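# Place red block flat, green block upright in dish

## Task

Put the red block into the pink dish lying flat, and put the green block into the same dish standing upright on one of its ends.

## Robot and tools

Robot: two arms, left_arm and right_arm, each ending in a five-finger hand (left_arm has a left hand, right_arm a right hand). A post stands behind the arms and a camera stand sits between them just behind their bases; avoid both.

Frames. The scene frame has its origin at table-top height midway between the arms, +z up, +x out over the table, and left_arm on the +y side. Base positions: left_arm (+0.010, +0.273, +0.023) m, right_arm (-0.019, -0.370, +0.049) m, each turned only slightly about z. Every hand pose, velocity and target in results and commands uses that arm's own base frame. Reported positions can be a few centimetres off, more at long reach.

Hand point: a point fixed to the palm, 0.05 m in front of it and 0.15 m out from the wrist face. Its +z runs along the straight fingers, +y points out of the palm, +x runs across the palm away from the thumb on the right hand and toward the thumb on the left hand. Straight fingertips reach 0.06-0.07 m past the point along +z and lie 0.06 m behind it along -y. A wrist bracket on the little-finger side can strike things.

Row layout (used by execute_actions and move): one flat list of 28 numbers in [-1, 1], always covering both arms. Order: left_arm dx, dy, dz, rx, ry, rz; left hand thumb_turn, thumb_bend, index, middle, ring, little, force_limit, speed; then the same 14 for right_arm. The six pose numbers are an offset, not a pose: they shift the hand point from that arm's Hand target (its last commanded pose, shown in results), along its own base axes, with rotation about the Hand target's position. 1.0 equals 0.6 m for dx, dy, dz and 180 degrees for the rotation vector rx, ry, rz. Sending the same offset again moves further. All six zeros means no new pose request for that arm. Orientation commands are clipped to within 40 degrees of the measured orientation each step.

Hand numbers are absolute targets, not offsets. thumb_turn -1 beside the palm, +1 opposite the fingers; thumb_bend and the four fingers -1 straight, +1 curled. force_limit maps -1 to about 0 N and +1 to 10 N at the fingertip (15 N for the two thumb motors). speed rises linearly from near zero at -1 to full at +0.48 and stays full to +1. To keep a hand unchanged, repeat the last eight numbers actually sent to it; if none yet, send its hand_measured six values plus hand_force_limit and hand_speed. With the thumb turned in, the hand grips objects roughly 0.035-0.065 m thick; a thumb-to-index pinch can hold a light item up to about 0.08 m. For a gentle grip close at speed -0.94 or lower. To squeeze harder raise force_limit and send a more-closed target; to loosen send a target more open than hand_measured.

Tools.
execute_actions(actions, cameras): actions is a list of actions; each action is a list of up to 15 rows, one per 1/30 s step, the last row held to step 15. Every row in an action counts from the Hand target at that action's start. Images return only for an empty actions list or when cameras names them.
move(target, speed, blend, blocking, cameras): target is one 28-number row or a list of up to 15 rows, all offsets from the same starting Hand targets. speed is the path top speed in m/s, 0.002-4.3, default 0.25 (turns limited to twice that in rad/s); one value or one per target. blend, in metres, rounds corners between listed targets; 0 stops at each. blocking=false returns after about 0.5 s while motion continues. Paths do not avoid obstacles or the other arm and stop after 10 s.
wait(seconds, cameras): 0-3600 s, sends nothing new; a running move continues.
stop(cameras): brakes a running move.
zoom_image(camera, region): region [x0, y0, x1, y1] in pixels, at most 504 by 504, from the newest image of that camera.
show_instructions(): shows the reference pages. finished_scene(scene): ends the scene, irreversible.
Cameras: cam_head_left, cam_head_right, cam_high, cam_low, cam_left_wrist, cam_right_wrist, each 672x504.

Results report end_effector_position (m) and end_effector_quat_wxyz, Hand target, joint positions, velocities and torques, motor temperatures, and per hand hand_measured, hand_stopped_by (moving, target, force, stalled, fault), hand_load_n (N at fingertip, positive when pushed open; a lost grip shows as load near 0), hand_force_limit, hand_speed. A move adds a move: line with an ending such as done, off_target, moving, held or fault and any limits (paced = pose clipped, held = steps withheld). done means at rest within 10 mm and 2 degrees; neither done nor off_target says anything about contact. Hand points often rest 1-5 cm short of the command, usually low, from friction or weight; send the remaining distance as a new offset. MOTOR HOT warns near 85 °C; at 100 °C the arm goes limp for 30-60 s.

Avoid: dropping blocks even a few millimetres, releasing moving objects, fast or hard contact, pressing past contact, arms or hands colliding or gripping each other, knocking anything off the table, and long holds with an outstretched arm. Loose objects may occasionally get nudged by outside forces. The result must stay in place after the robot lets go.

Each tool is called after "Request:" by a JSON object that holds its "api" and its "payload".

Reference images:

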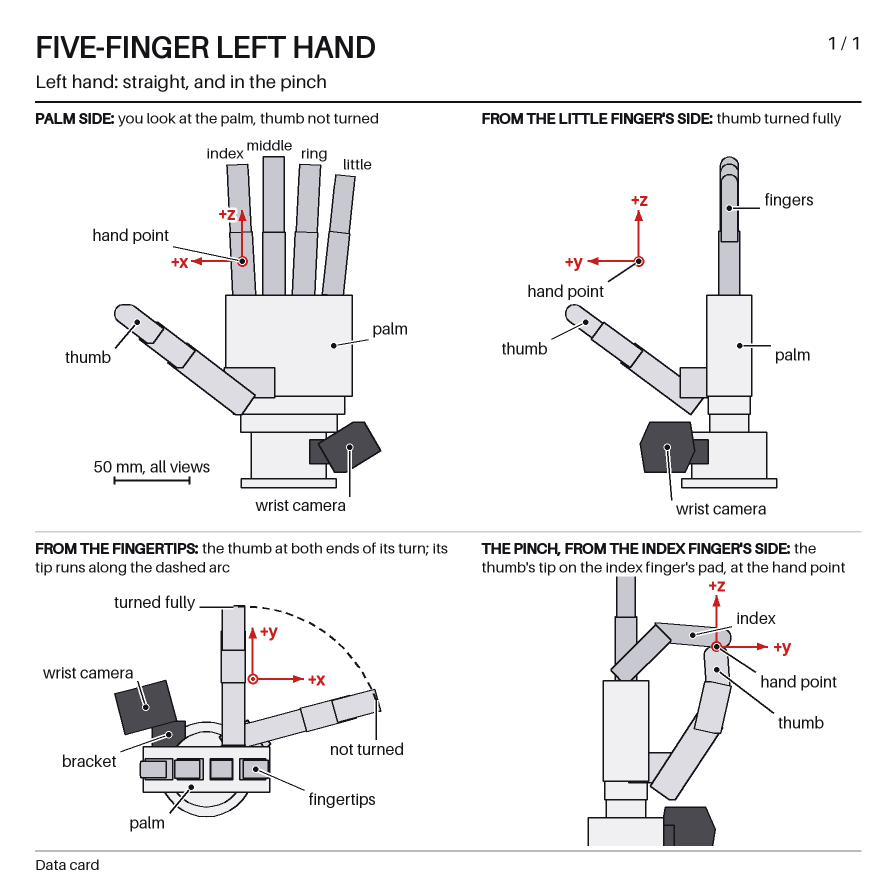

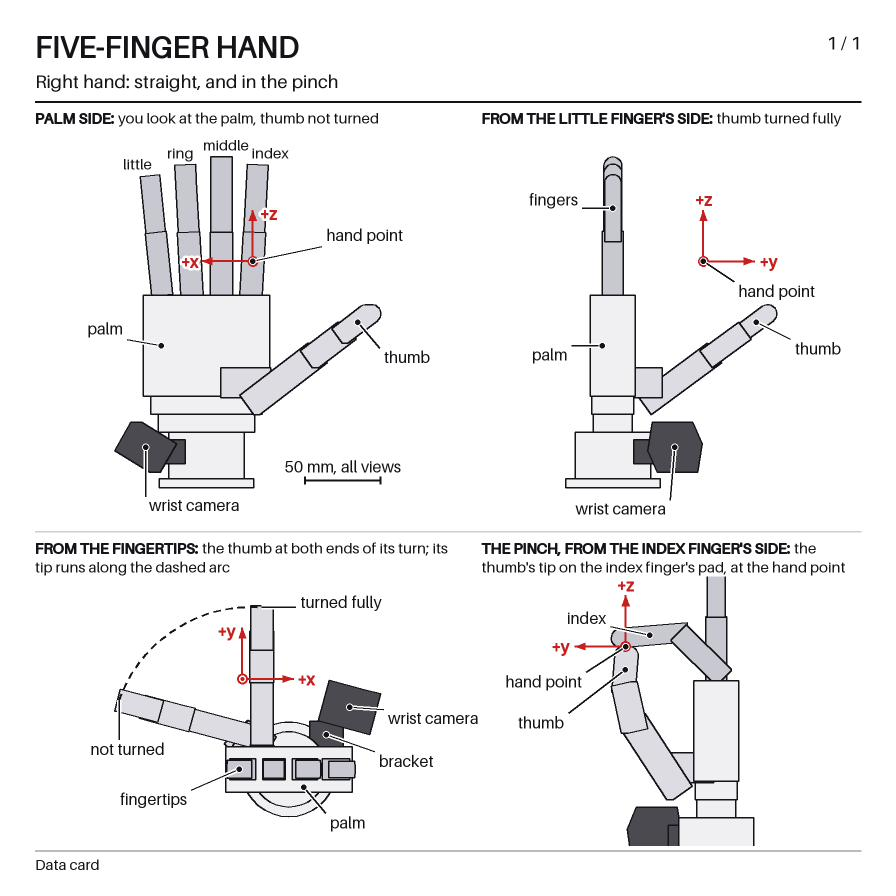

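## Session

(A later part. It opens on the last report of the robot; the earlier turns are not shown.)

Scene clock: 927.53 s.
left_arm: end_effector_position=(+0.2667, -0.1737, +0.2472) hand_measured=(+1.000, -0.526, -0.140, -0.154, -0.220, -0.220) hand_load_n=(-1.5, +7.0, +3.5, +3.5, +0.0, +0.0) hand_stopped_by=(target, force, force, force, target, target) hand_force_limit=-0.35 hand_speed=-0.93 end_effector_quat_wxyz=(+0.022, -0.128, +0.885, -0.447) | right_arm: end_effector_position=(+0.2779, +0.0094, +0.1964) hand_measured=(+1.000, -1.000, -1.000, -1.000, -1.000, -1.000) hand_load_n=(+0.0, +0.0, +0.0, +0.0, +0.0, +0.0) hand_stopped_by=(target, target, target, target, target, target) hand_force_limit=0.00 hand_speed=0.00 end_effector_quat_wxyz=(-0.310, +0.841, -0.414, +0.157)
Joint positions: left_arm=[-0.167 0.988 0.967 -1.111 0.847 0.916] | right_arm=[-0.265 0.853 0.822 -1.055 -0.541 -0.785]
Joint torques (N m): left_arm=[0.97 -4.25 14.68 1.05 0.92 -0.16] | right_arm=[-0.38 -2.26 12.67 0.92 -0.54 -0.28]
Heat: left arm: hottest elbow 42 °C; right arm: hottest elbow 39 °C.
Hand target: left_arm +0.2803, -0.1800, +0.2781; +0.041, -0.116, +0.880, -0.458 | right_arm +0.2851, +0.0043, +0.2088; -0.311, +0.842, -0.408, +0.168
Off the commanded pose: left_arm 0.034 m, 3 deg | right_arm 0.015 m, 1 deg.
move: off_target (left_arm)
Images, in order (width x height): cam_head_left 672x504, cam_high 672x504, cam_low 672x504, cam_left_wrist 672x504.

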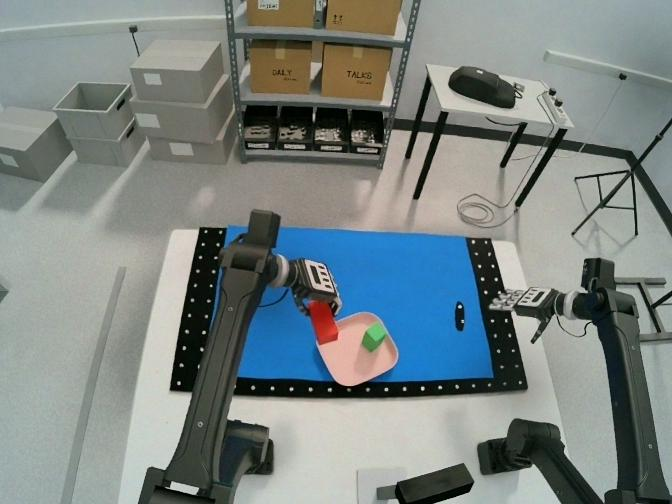

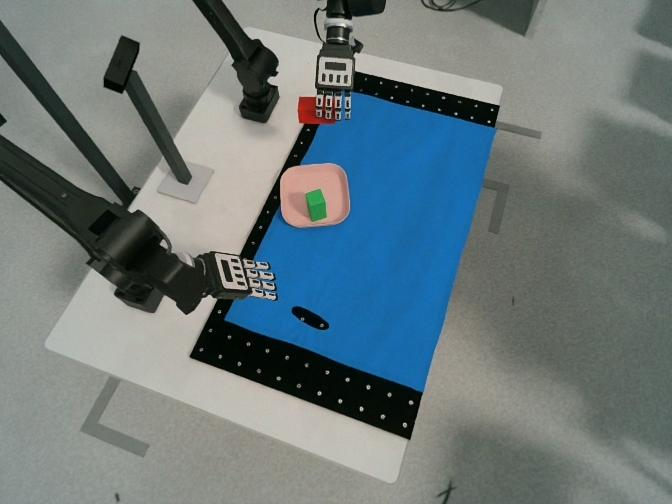

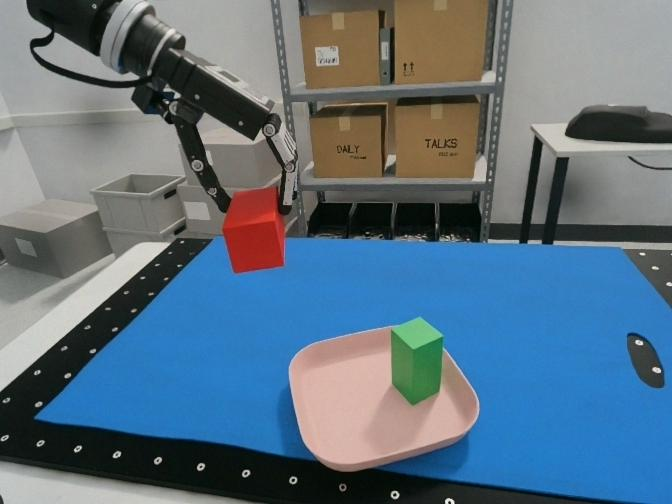

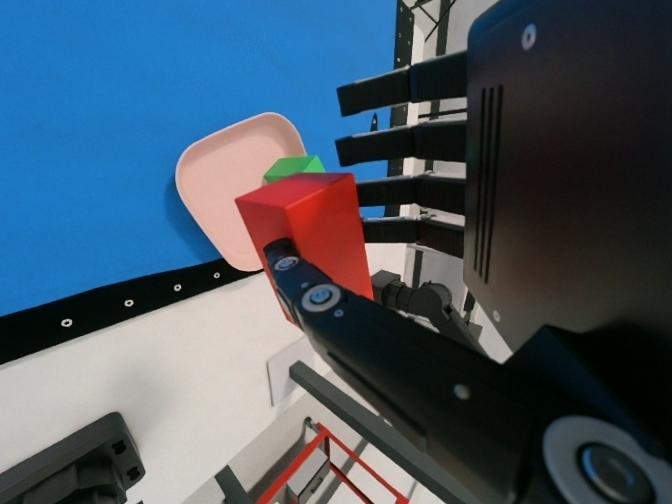

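Request:
{"api": "move", "payload": {"target": [0,-0.07,-0.18,0.0218,-0.0049,0,1,-0.25,-0.08,-0.08,-0.22,-0.22,-0.35,-0.93,0,0,0,0,0,0,1,-1,-1,-1,-1,-1,0,0], "speed": 0.1, "cameras": ["cam_high","cam_left_wrist","cam_low","cam_head_left"]}}

Request:
{"api": "zoom_image", "payload": {"camera": "cam_low", "region": [220, 230, 440, 420]}}

Request:
{"api": "zoom_image", "payload": {"camera": "cam_head_left", "region": [290, 280, 420, 400]}}

Request:
{"api": "zoom_image", "payload": {"camera": "cam_high", "region": [260, 120, 400, 240]}}

Scene clock: 975.13 s.
left_arm: end_effector_position=(+0.2788, -0.2191, +0.1704) hand_measured=(+1.000, -0.526, -0.140, -0.154, -0.220, -0.220) hand_load_n=(-1.0, +6.5, +3.5, +3.5, +0.0, +0.0) hand_stopped_by=(target, force, force, force, target, target) hand_force_limit=-0.35 hand_speed=-0.93 end_effector_quat_wxyz=(+0.049, -0.111, +0.897, -0.426) | right_arm: end_effector_position=(+0.2779, +0.0094, +0.1964) hand_measured=(+1.000, -1.000, -1.000, -1.000, -1.000, -1.000) hand_load_n=(+0.0, +0.0, +0.0, +0.0, +0.0, +0.0) hand_stopped_by=(target, target, target, target, target, target) hand_force_limit=0.00 hand_speed=0.00 end_effector_quat_wxyz=(-0.310, +0.841, -0.414, +0.157)
Joint positions: left_arm=[-0.346 1.038 0.8 -0.739 0.702 0.756] | right_arm=[-0.265 0.853 0.822 -1.055 -0.541 -0.785]
Joint torques (N m): left_arm=[0.62 -5.25 8.81 2.54 0.47 -0.14] | right_arm=[-0.56 -2.26 12.71 0.99 -0.54 -0.25]
Motor temperatures (°C): left_arm=[28 28 54 24 30 26] | right_arm=[26 26 39 25 27 26]
Heat: left arm: hottest elbow 54 °C; right arm: hottest elbow 39 °C.
Hand target: left_arm +0.2803, -0.2220, +0.1702; +0.052, -0.111, +0.895, -0.428 | right_arm +0.2851, +0.0043, +0.2088; -0.311, +0.842, -0.408, +0.168
Off the commanded pose: left_arm 0.003 m, 0 deg | right_arm 0.015 m, 1 deg.
move: done
Images, in order (width x height): cam_head_left 672x504, cam_high 672x504, cam_low 672x504, cam_left_wrist 672x504.

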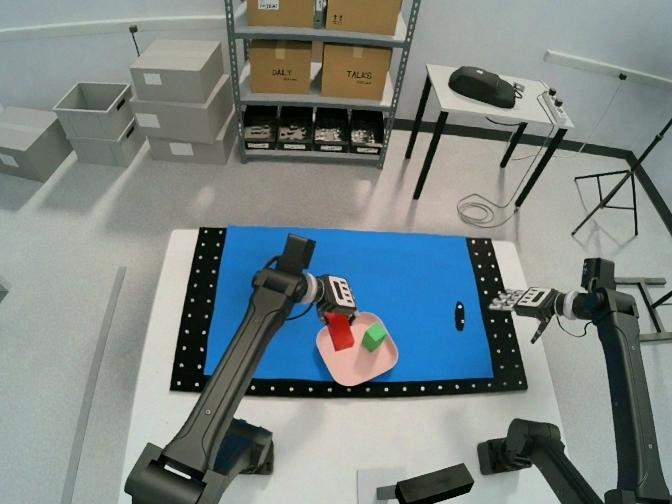

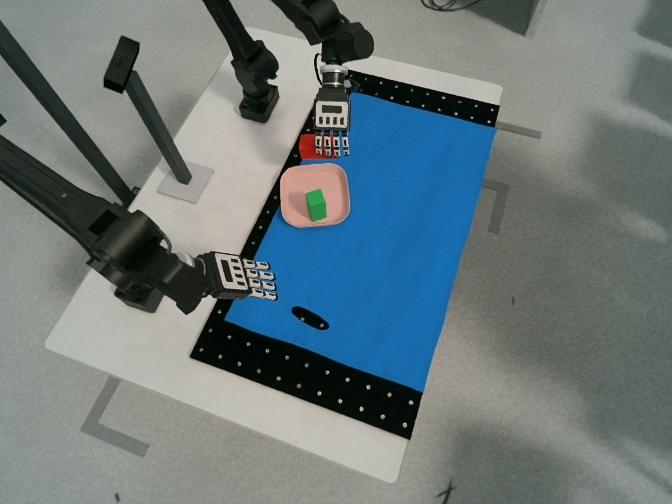

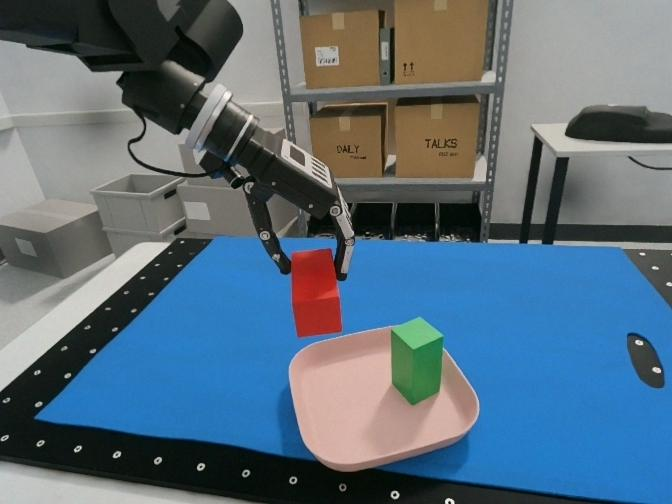

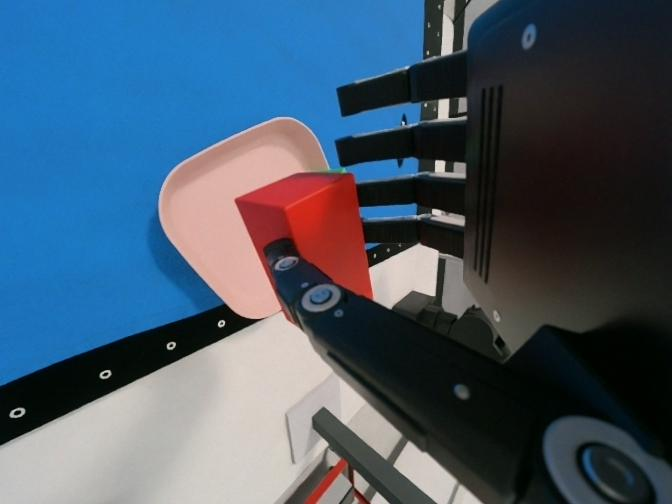

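Scaled by 2.291.

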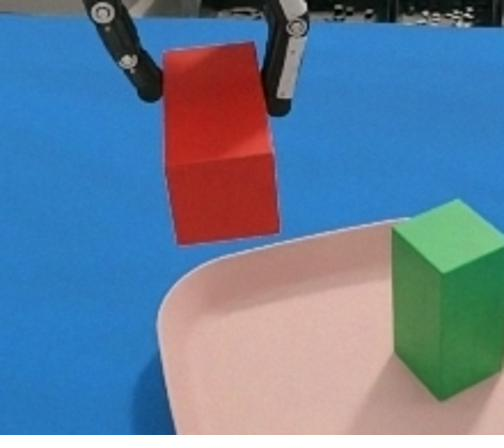

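Scaled by 3.877.

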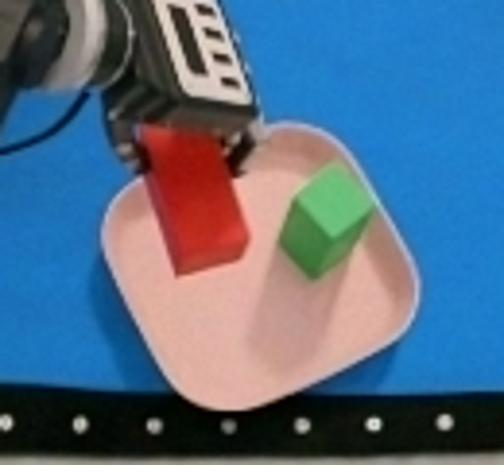

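Scaled by 3.600.

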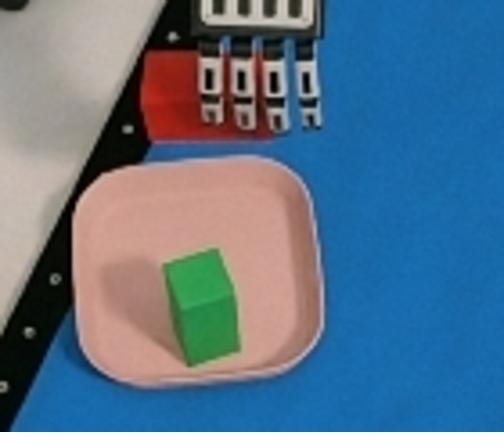

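Request:
{"api": "move", "payload": {"target": [-0.008,-0.033,-0.11,0.008,0.0024,0,1,-0.25,-0.08,-0.08,-0.22,-0.22,-0.35,-0.93,0,0,0,0,0,0,1,-1,-1,-1,-1,-1,0,0], "speed": 0.08, "cameras": ["cam_high","cam_left_wrist","cam_low","cam_head_left"]}}

Request:
{"api": "zoom_image", "payload": {"camera": "cam_low", "region": [270, 260, 490, 480]}}

Request:
{"api": "zoom_image", "payload": {"camera": "cam_head_left", "region": [300, 290, 410, 400]}}

Request:
{"api": "zoom_image", "payload": {"camera": "cam_high", "region": [260, 120, 380, 240]}}

Scene clock: 1002.03 s.
left_arm: end_effector_position=(+0.2747, -0.2386, +0.1047) hand_measured=(+1.000, -0.526, -0.140, -0.154, -0.220, -0.220) hand_load_n=(-1.0, +6.5, +3.5, +3.5, +0.0, +0.0) hand_stopped_by=(target, force, force, force, target, target) hand_force_limit=-0.35 hand_speed=-0.93 end_effector_quat_wxyz=(+0.048, -0.112, +0.902, -0.414) | right_arm: end_effector_position=(+0.2779, +0.0094, +0.1964) hand_measured=(+1.000, -1.000, -1.000, -1.000, -1.000, -1.000) hand_load_n=(+0.0, +0.0, +0.0, +0.0, +0.0, +0.0) hand_stopped_by=(target, target, target, target, target, target) hand_force_limit=0.00 hand_speed=0.00 end_effector_quat_wxyz=(-0.310, +0.841, -0.414, +0.157)
Joint positions: left_arm=[-0.423 1.123 0.679 -0.509 0.641 0.69] | right_arm=[-0.265 0.853 0.822 -1.055 -0.541 -0.785]
Joint torques (N m): left_arm=[1.14 -5.6 8.28 2.55 0.39 -0.19] | right_arm=[-0.56 -2.08 12.77 1.02 -0.54 -0.26]
Motor temperatures (°C): left_arm=[28 28 47 24 29 26] | right_arm=[26 26 39 25 27 26]
Heat: left arm: hottest elbow 47 °C; right arm: hottest elbow 39 °C.
Hand target: left_arm +0.2755, -0.2418, +0.1042; +0.050, -0.112, +0.901, -0.417 | right_arm +0.2851, +0.0043, +0.2088; -0.311, +0.842, -0.408, +0.168
Off the commanded pose: left_arm 0.003 m, 0 deg | right_arm 0.015 m, 1 deg.
move: done
Images, in order (width x height): cam_head_left 672x504, cam_high 672x504, cam_low 672x504, cam_left_wrist 672x504.

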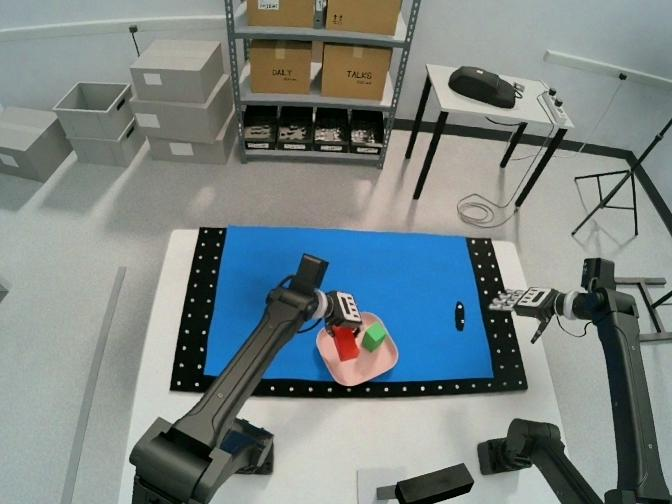

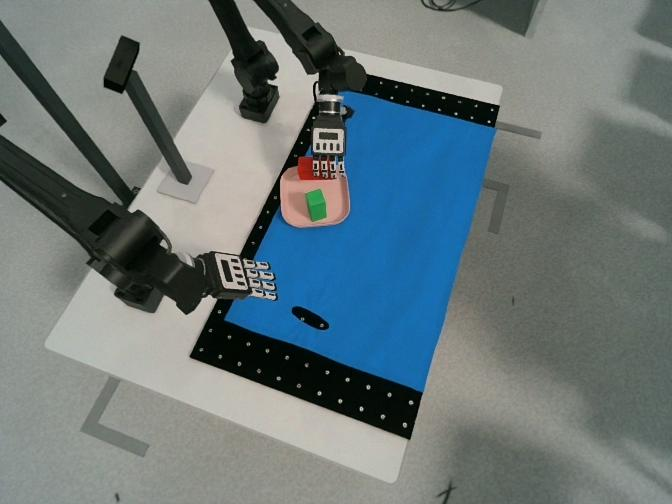

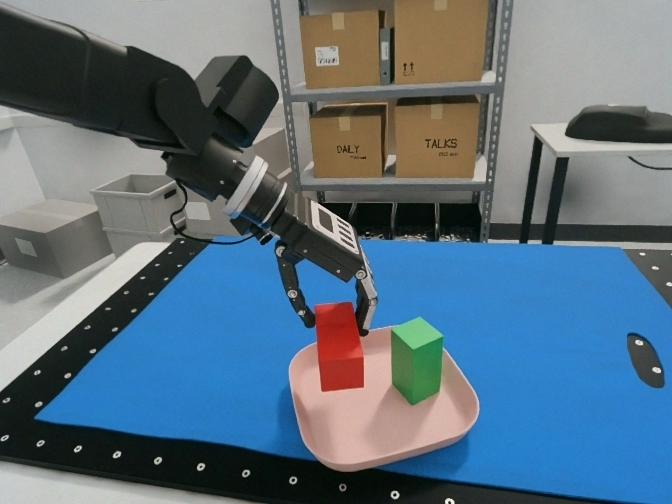

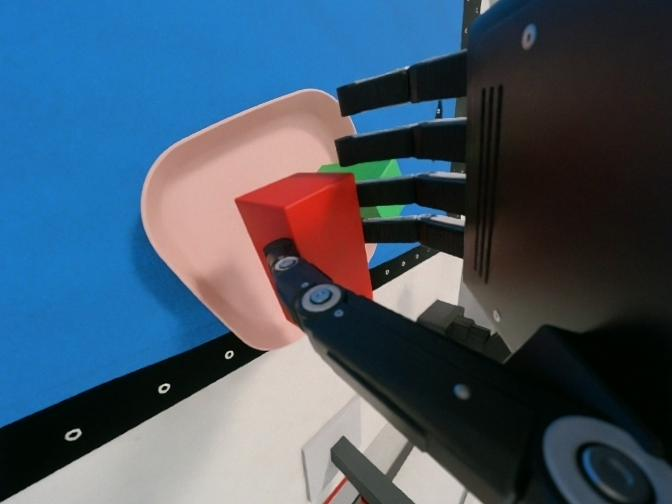

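Scaled by 2.291.

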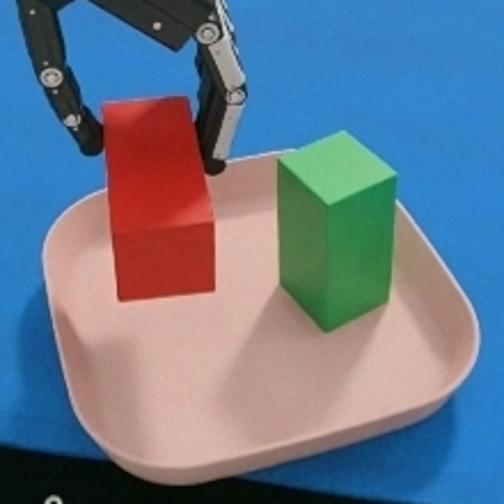

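Scaled by 4.582.

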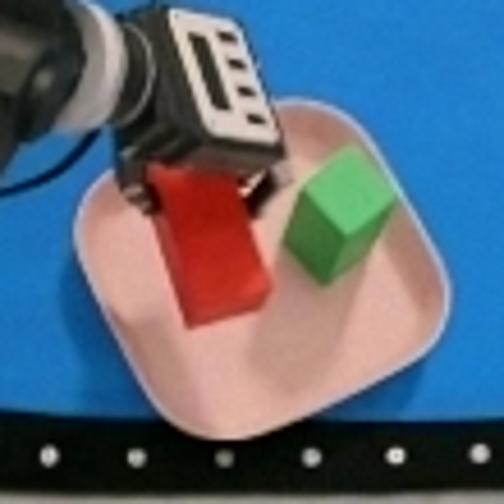

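Scaled by 4.200.

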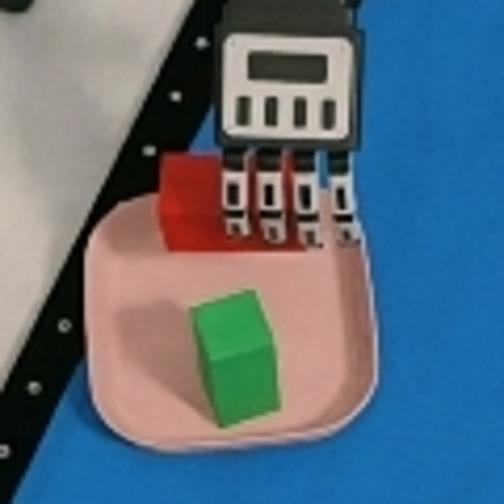

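Request:
{"api": "move", "payload": {"target": [-0.012,-0.006,-0.075,0,0,0,1,-0.25,-0.08,-0.08,-0.22,-0.22,-0.35,-0.93,0,0,0,0,0,0,1,-1,-1,-1,-1,-1,0,0], "speed": 0.06, "cameras": ["cam_high","cam_left_wrist","cam_low","cam_head_left"]}}

Request:
{"api": "zoom_image", "payload": {"camera": "cam_low", "region": [270, 290, 490, 480]}}

Request:
{"api": "zoom_image", "payload": {"camera": "cam_head_left", "region": [300, 290, 410, 400]}}

Request:
{"api": "zoom_image", "payload": {"camera": "cam_high", "region": [260, 120, 380, 240]}}

Scene clock: 1014.77 s.
left_arm: end_effector_position=(+0.2684, -0.2421, +0.0602) hand_measured=(+1.000, -0.526, -0.140, -0.154, -0.220, -0.220) hand_load_n=(-1.0, +7.0, +3.5, +3.5, +0.0, +0.0) hand_stopped_by=(target, force, force, force, target, target) hand_force_limit=-0.35 hand_speed=-0.93 end_effector_quat_wxyz=(+0.049, -0.112, +0.902, -0.414) | right_arm: end_effector_position=(+0.2779, +0.0094, +0.1964) hand_measured=(+1.000, -1.000, -1.000, -1.000, -1.000, -1.000) hand_load_n=(+0.0, +0.0, +0.0, +0.0, +0.0, +0.0) hand_stopped_by=(target, target, target, target, target, target) hand_force_limit=0.00 hand_speed=0.00 end_effector_quat_wxyz=(-0.310, +0.841, -0.414, +0.157)
Joint positions: left_arm=[-0.442 1.186 0.589 -0.341 0.628 0.67] | right_arm=[-0.265 0.853 0.822 -1.055 -0.541 -0.785]
Joint torques (N m): left_arm=[0.79 -6.24 7.57 2.62 0.38 -0.17] | right_arm=[-0.38 -2.32 12.75 1.07 -0.54 -0.25]
Heat: left arm: hottest elbow 45 °C; right arm: hottest elbow 40 °C.
Hand target: left_arm +0.2683, -0.2453, +0.0591; +0.050, -0.112, +0.901, -0.417 | right_arm +0.2851, +0.0043, +0.2088; -0.311, +0.842, -0.408, +0.168
Off the commanded pose: left_arm 0.003 m, 0 deg | right_arm 0.015 m, 1 deg.
move: done
Images, in order (width x height): cam_head_left 672x504, cam_high 672x504, cam_low 672x504, cam_left_wrist 672x504.

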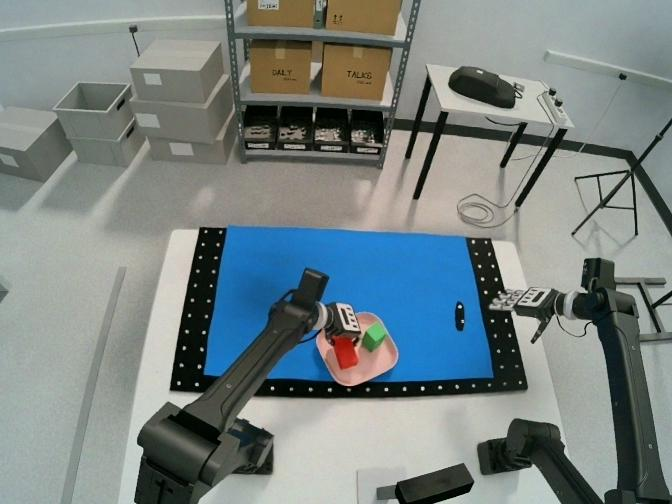

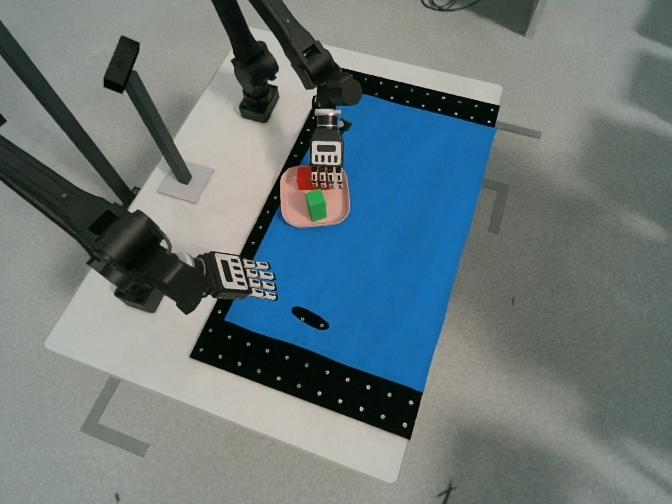

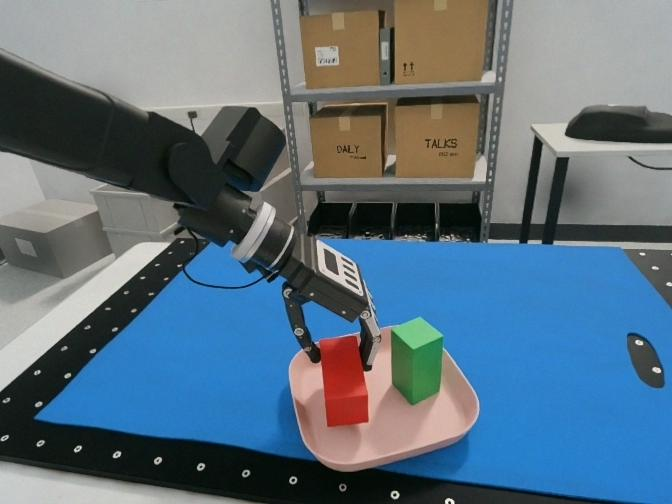

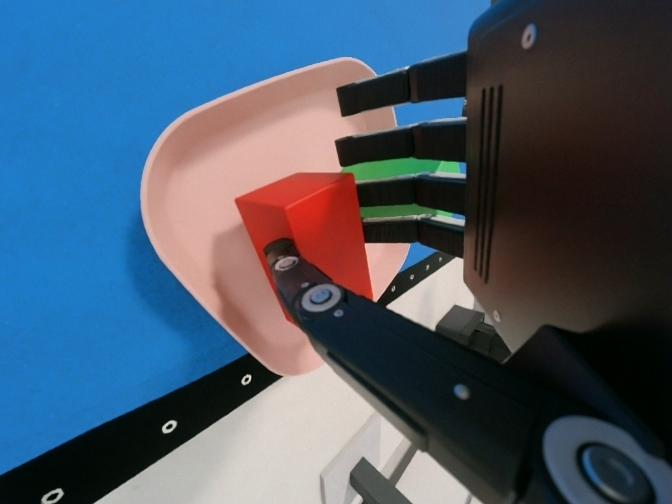

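Scaled by 2.291.

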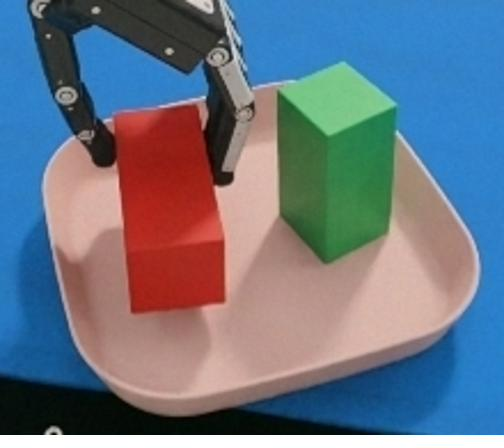

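Scaled by 4.582.

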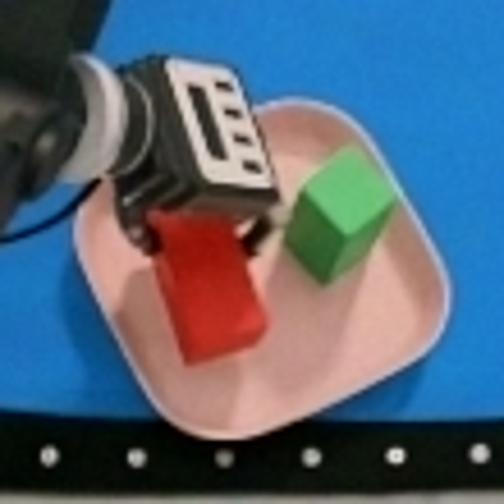

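Scaled by 4.200.

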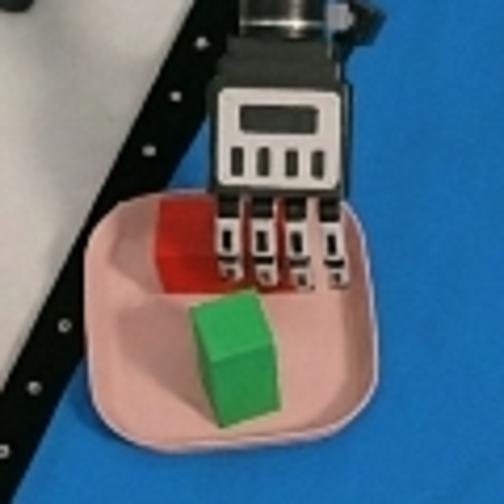

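Request:
{"api": "move", "payload": {"target": [0,0.003,-0.025,0,0,0,1,-0.25,-0.08,-0.08,-0.22,-0.22,-0.35,-0.93,0,0,0,0,0,0,1,-1,-1,-1,-1,-1,0,0], "speed": 0.04, "cameras": ["cam_high","cam_low","cam_head_left"]}}

Request:
{"api": "zoom_image", "payload": {"camera": "cam_low", "region": [290, 330, 420, 450]}}

Request:
{"api": "zoom_image", "payload": {"camera": "cam_head_left", "region": [300, 290, 410, 400]}}

Scene clock: 1021.93 s.
left_arm: end_effector_position=(+0.2676, -0.2418, +0.0454) hand_measured=(+1.000, -0.526, -0.140, -0.154, -0.220, -0.220) hand_load_n=(-1.0, +6.5, +3.5, +3.5, +0.0, +0.0) hand_stopped_by=(target, force, force, force, target, target) hand_force_limit=-0.35 hand_speed=-0.93 end_effector_quat_wxyz=(+0.048, -0.112, +0.902, -0.413) | right_arm: end_effector_position=(+0.2779, +0.0094, +0.1964) hand_measured=(+1.000, -1.000, -1.000, -1.000, -1.000, -1.000) hand_load_n=(+0.0, +0.0, +0.0, +0.0, +0.0, +0.0) hand_stopped_by=(target, target, target, target, target, target) hand_force_limit=0.00 hand_speed=0.00 end_effector_quat_wxyz=(-0.310, +0.841, -0.414, +0.157)
Joint positions: left_arm=[-0.442 1.218 0.566 -0.289 0.628 0.67] | right_arm=[-0.265 0.853 0.822 -1.055 -0.541 -0.785]
Joint torques (N m): left_arm=[1.14 -6.12 7.28 2.63 0.52 -0.12] | right_arm=[-0.32 -1.96 12.67 0.98 -0.54 -0.26]
Heat: left arm: hottest elbow 44 °C; right arm: hottest elbow 40 °C.
Hand target: left_arm +0.2685, -0.2436, +0.0442; +0.050, -0.112, +0.901, -0.417 | right_arm +0.2851, +0.0043, +0.2088; -0.311, +0.842, -0.408, +0.168
Off the commanded pose: left_arm 0.002 m, 0 deg | right_arm 0.015 m, 1 deg.
move: done
Images, in order (width x height): cam_head_left 672x504, cam_high 672x504, cam_low 672x504.

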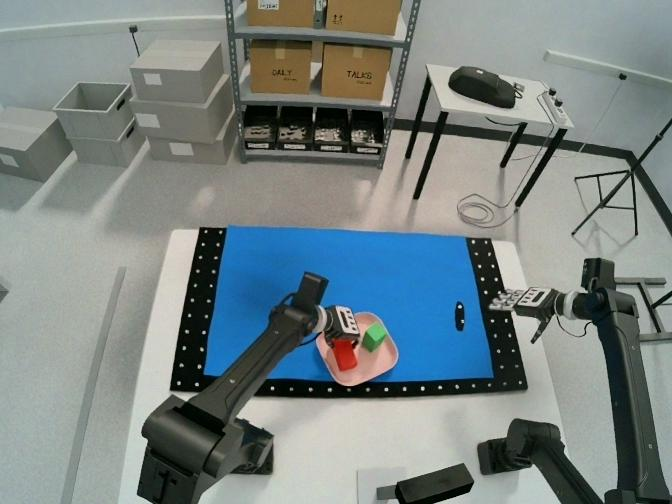

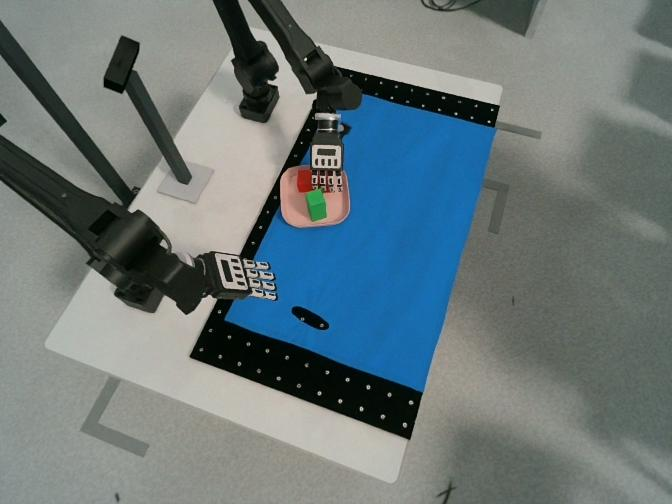

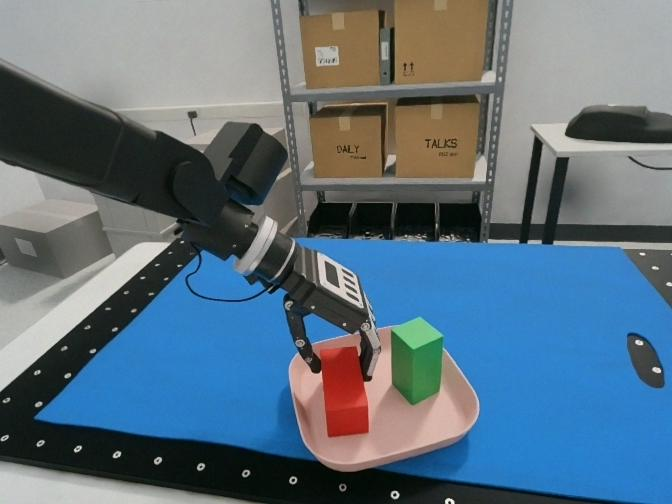

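Scaled by 3.877.

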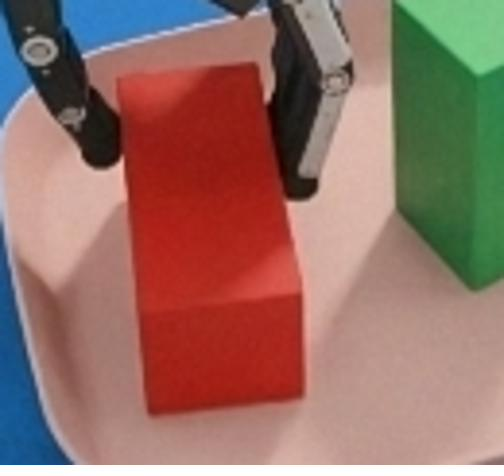

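Scaled by 4.582.

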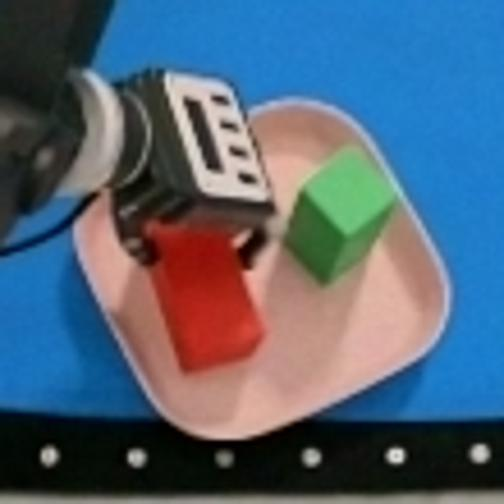

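Request:
{"api": "move", "payload": {"target": [0,0,-0.015,0,0,0,1,-0.25,-0.08,-0.08,-0.22,-0.22,-0.35,-0.93,0,0,0,0,0,0,1,-1,-1,-1,-1,-1,0,0], "speed": 0.02, "cameras": ["cam_high","cam_low","cam_head_left"]}}

Request:
{"api": "zoom_image", "payload": {"camera": "cam_low", "region": [290, 330, 420, 450]}}

Request:
{"api": "zoom_image", "payload": {"camera": "cam_head_left", "region": [300, 290, 410, 400]}}

Scene clock: 1026.27 s.
left_arm: end_effector_position=(+0.2717, -0.2437, +0.0422) hand_measured=(+1.000, -0.526, -0.140, -0.154, -0.220, -0.220) hand_load_n=(-1.5, +6.0, +2.5, +2.5, +0.0, +0.0) hand_stopped_by=(target, force, force, force, target, target) hand_force_limit=-0.35 hand_speed=-0.93 end_effector_quat_wxyz=(+0.054, -0.110, +0.900, -0.418) | right_arm: end_effector_position=(+0.2779, +0.0094, +0.1964) hand_measured=(+1.000, -1.000, -1.000, -1.000, -1.000, -1.000) hand_load_n=(+0.0, +0.0, +0.0, +0.0, +0.0, +0.0) hand_stopped_by=(target, target, target, target, target, target) hand_force_limit=0.00 hand_speed=0.00 end_effector_quat_wxyz=(-0.310, +0.841, -0.414, +0.157)
Joint positions: left_arm=[-0.442 1.231 0.56 -0.253 0.628 0.669] | right_arm=[-0.265 0.853 0.822 -1.055 -0.541 -0.785]
Joint torques (N m): left_arm=[1.03 -5.25 6.48 2.62 0.48 -0.14] | right_arm=[-0.56 -2.02 12.67 0.96 -0.53 -0.27]
Heat: left arm: hottest elbow 43 °C; right arm: hottest elbow 40 °C.
Hand target: left_arm +0.2684, -0.2435, +0.0352; +0.050, -0.112, +0.901, -0.417 | right_arm +0.2851, +0.0043, +0.2088; -0.311, +0.842, -0.408, +0.168
Off the commanded pose: left_arm 0.008 m, 1 deg | right_arm 0.015 m, 1 deg.
move: done
Images, in order (width x height): cam_head_left 672x504, cam_high 672x504, cam_low 672x504.

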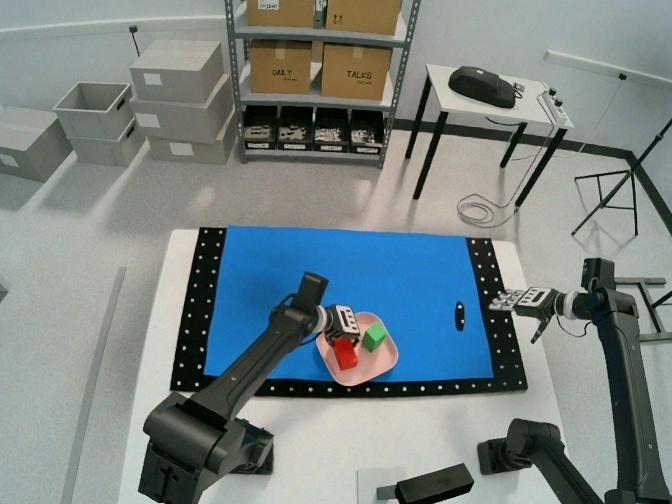

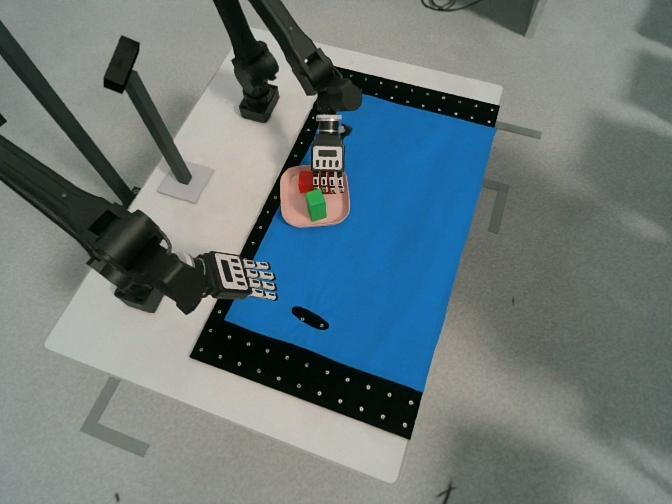

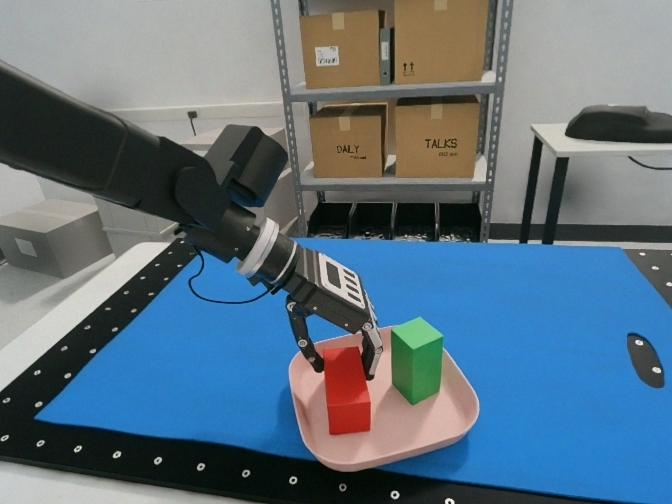

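Scaled by 3.877.

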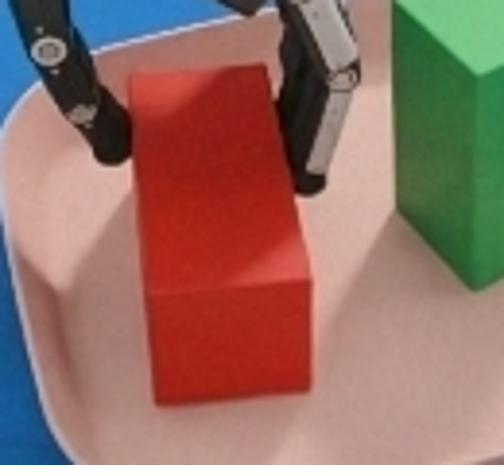

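Scaled by 4.582.

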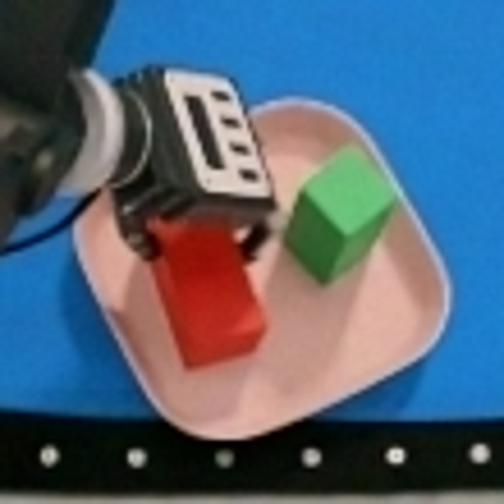

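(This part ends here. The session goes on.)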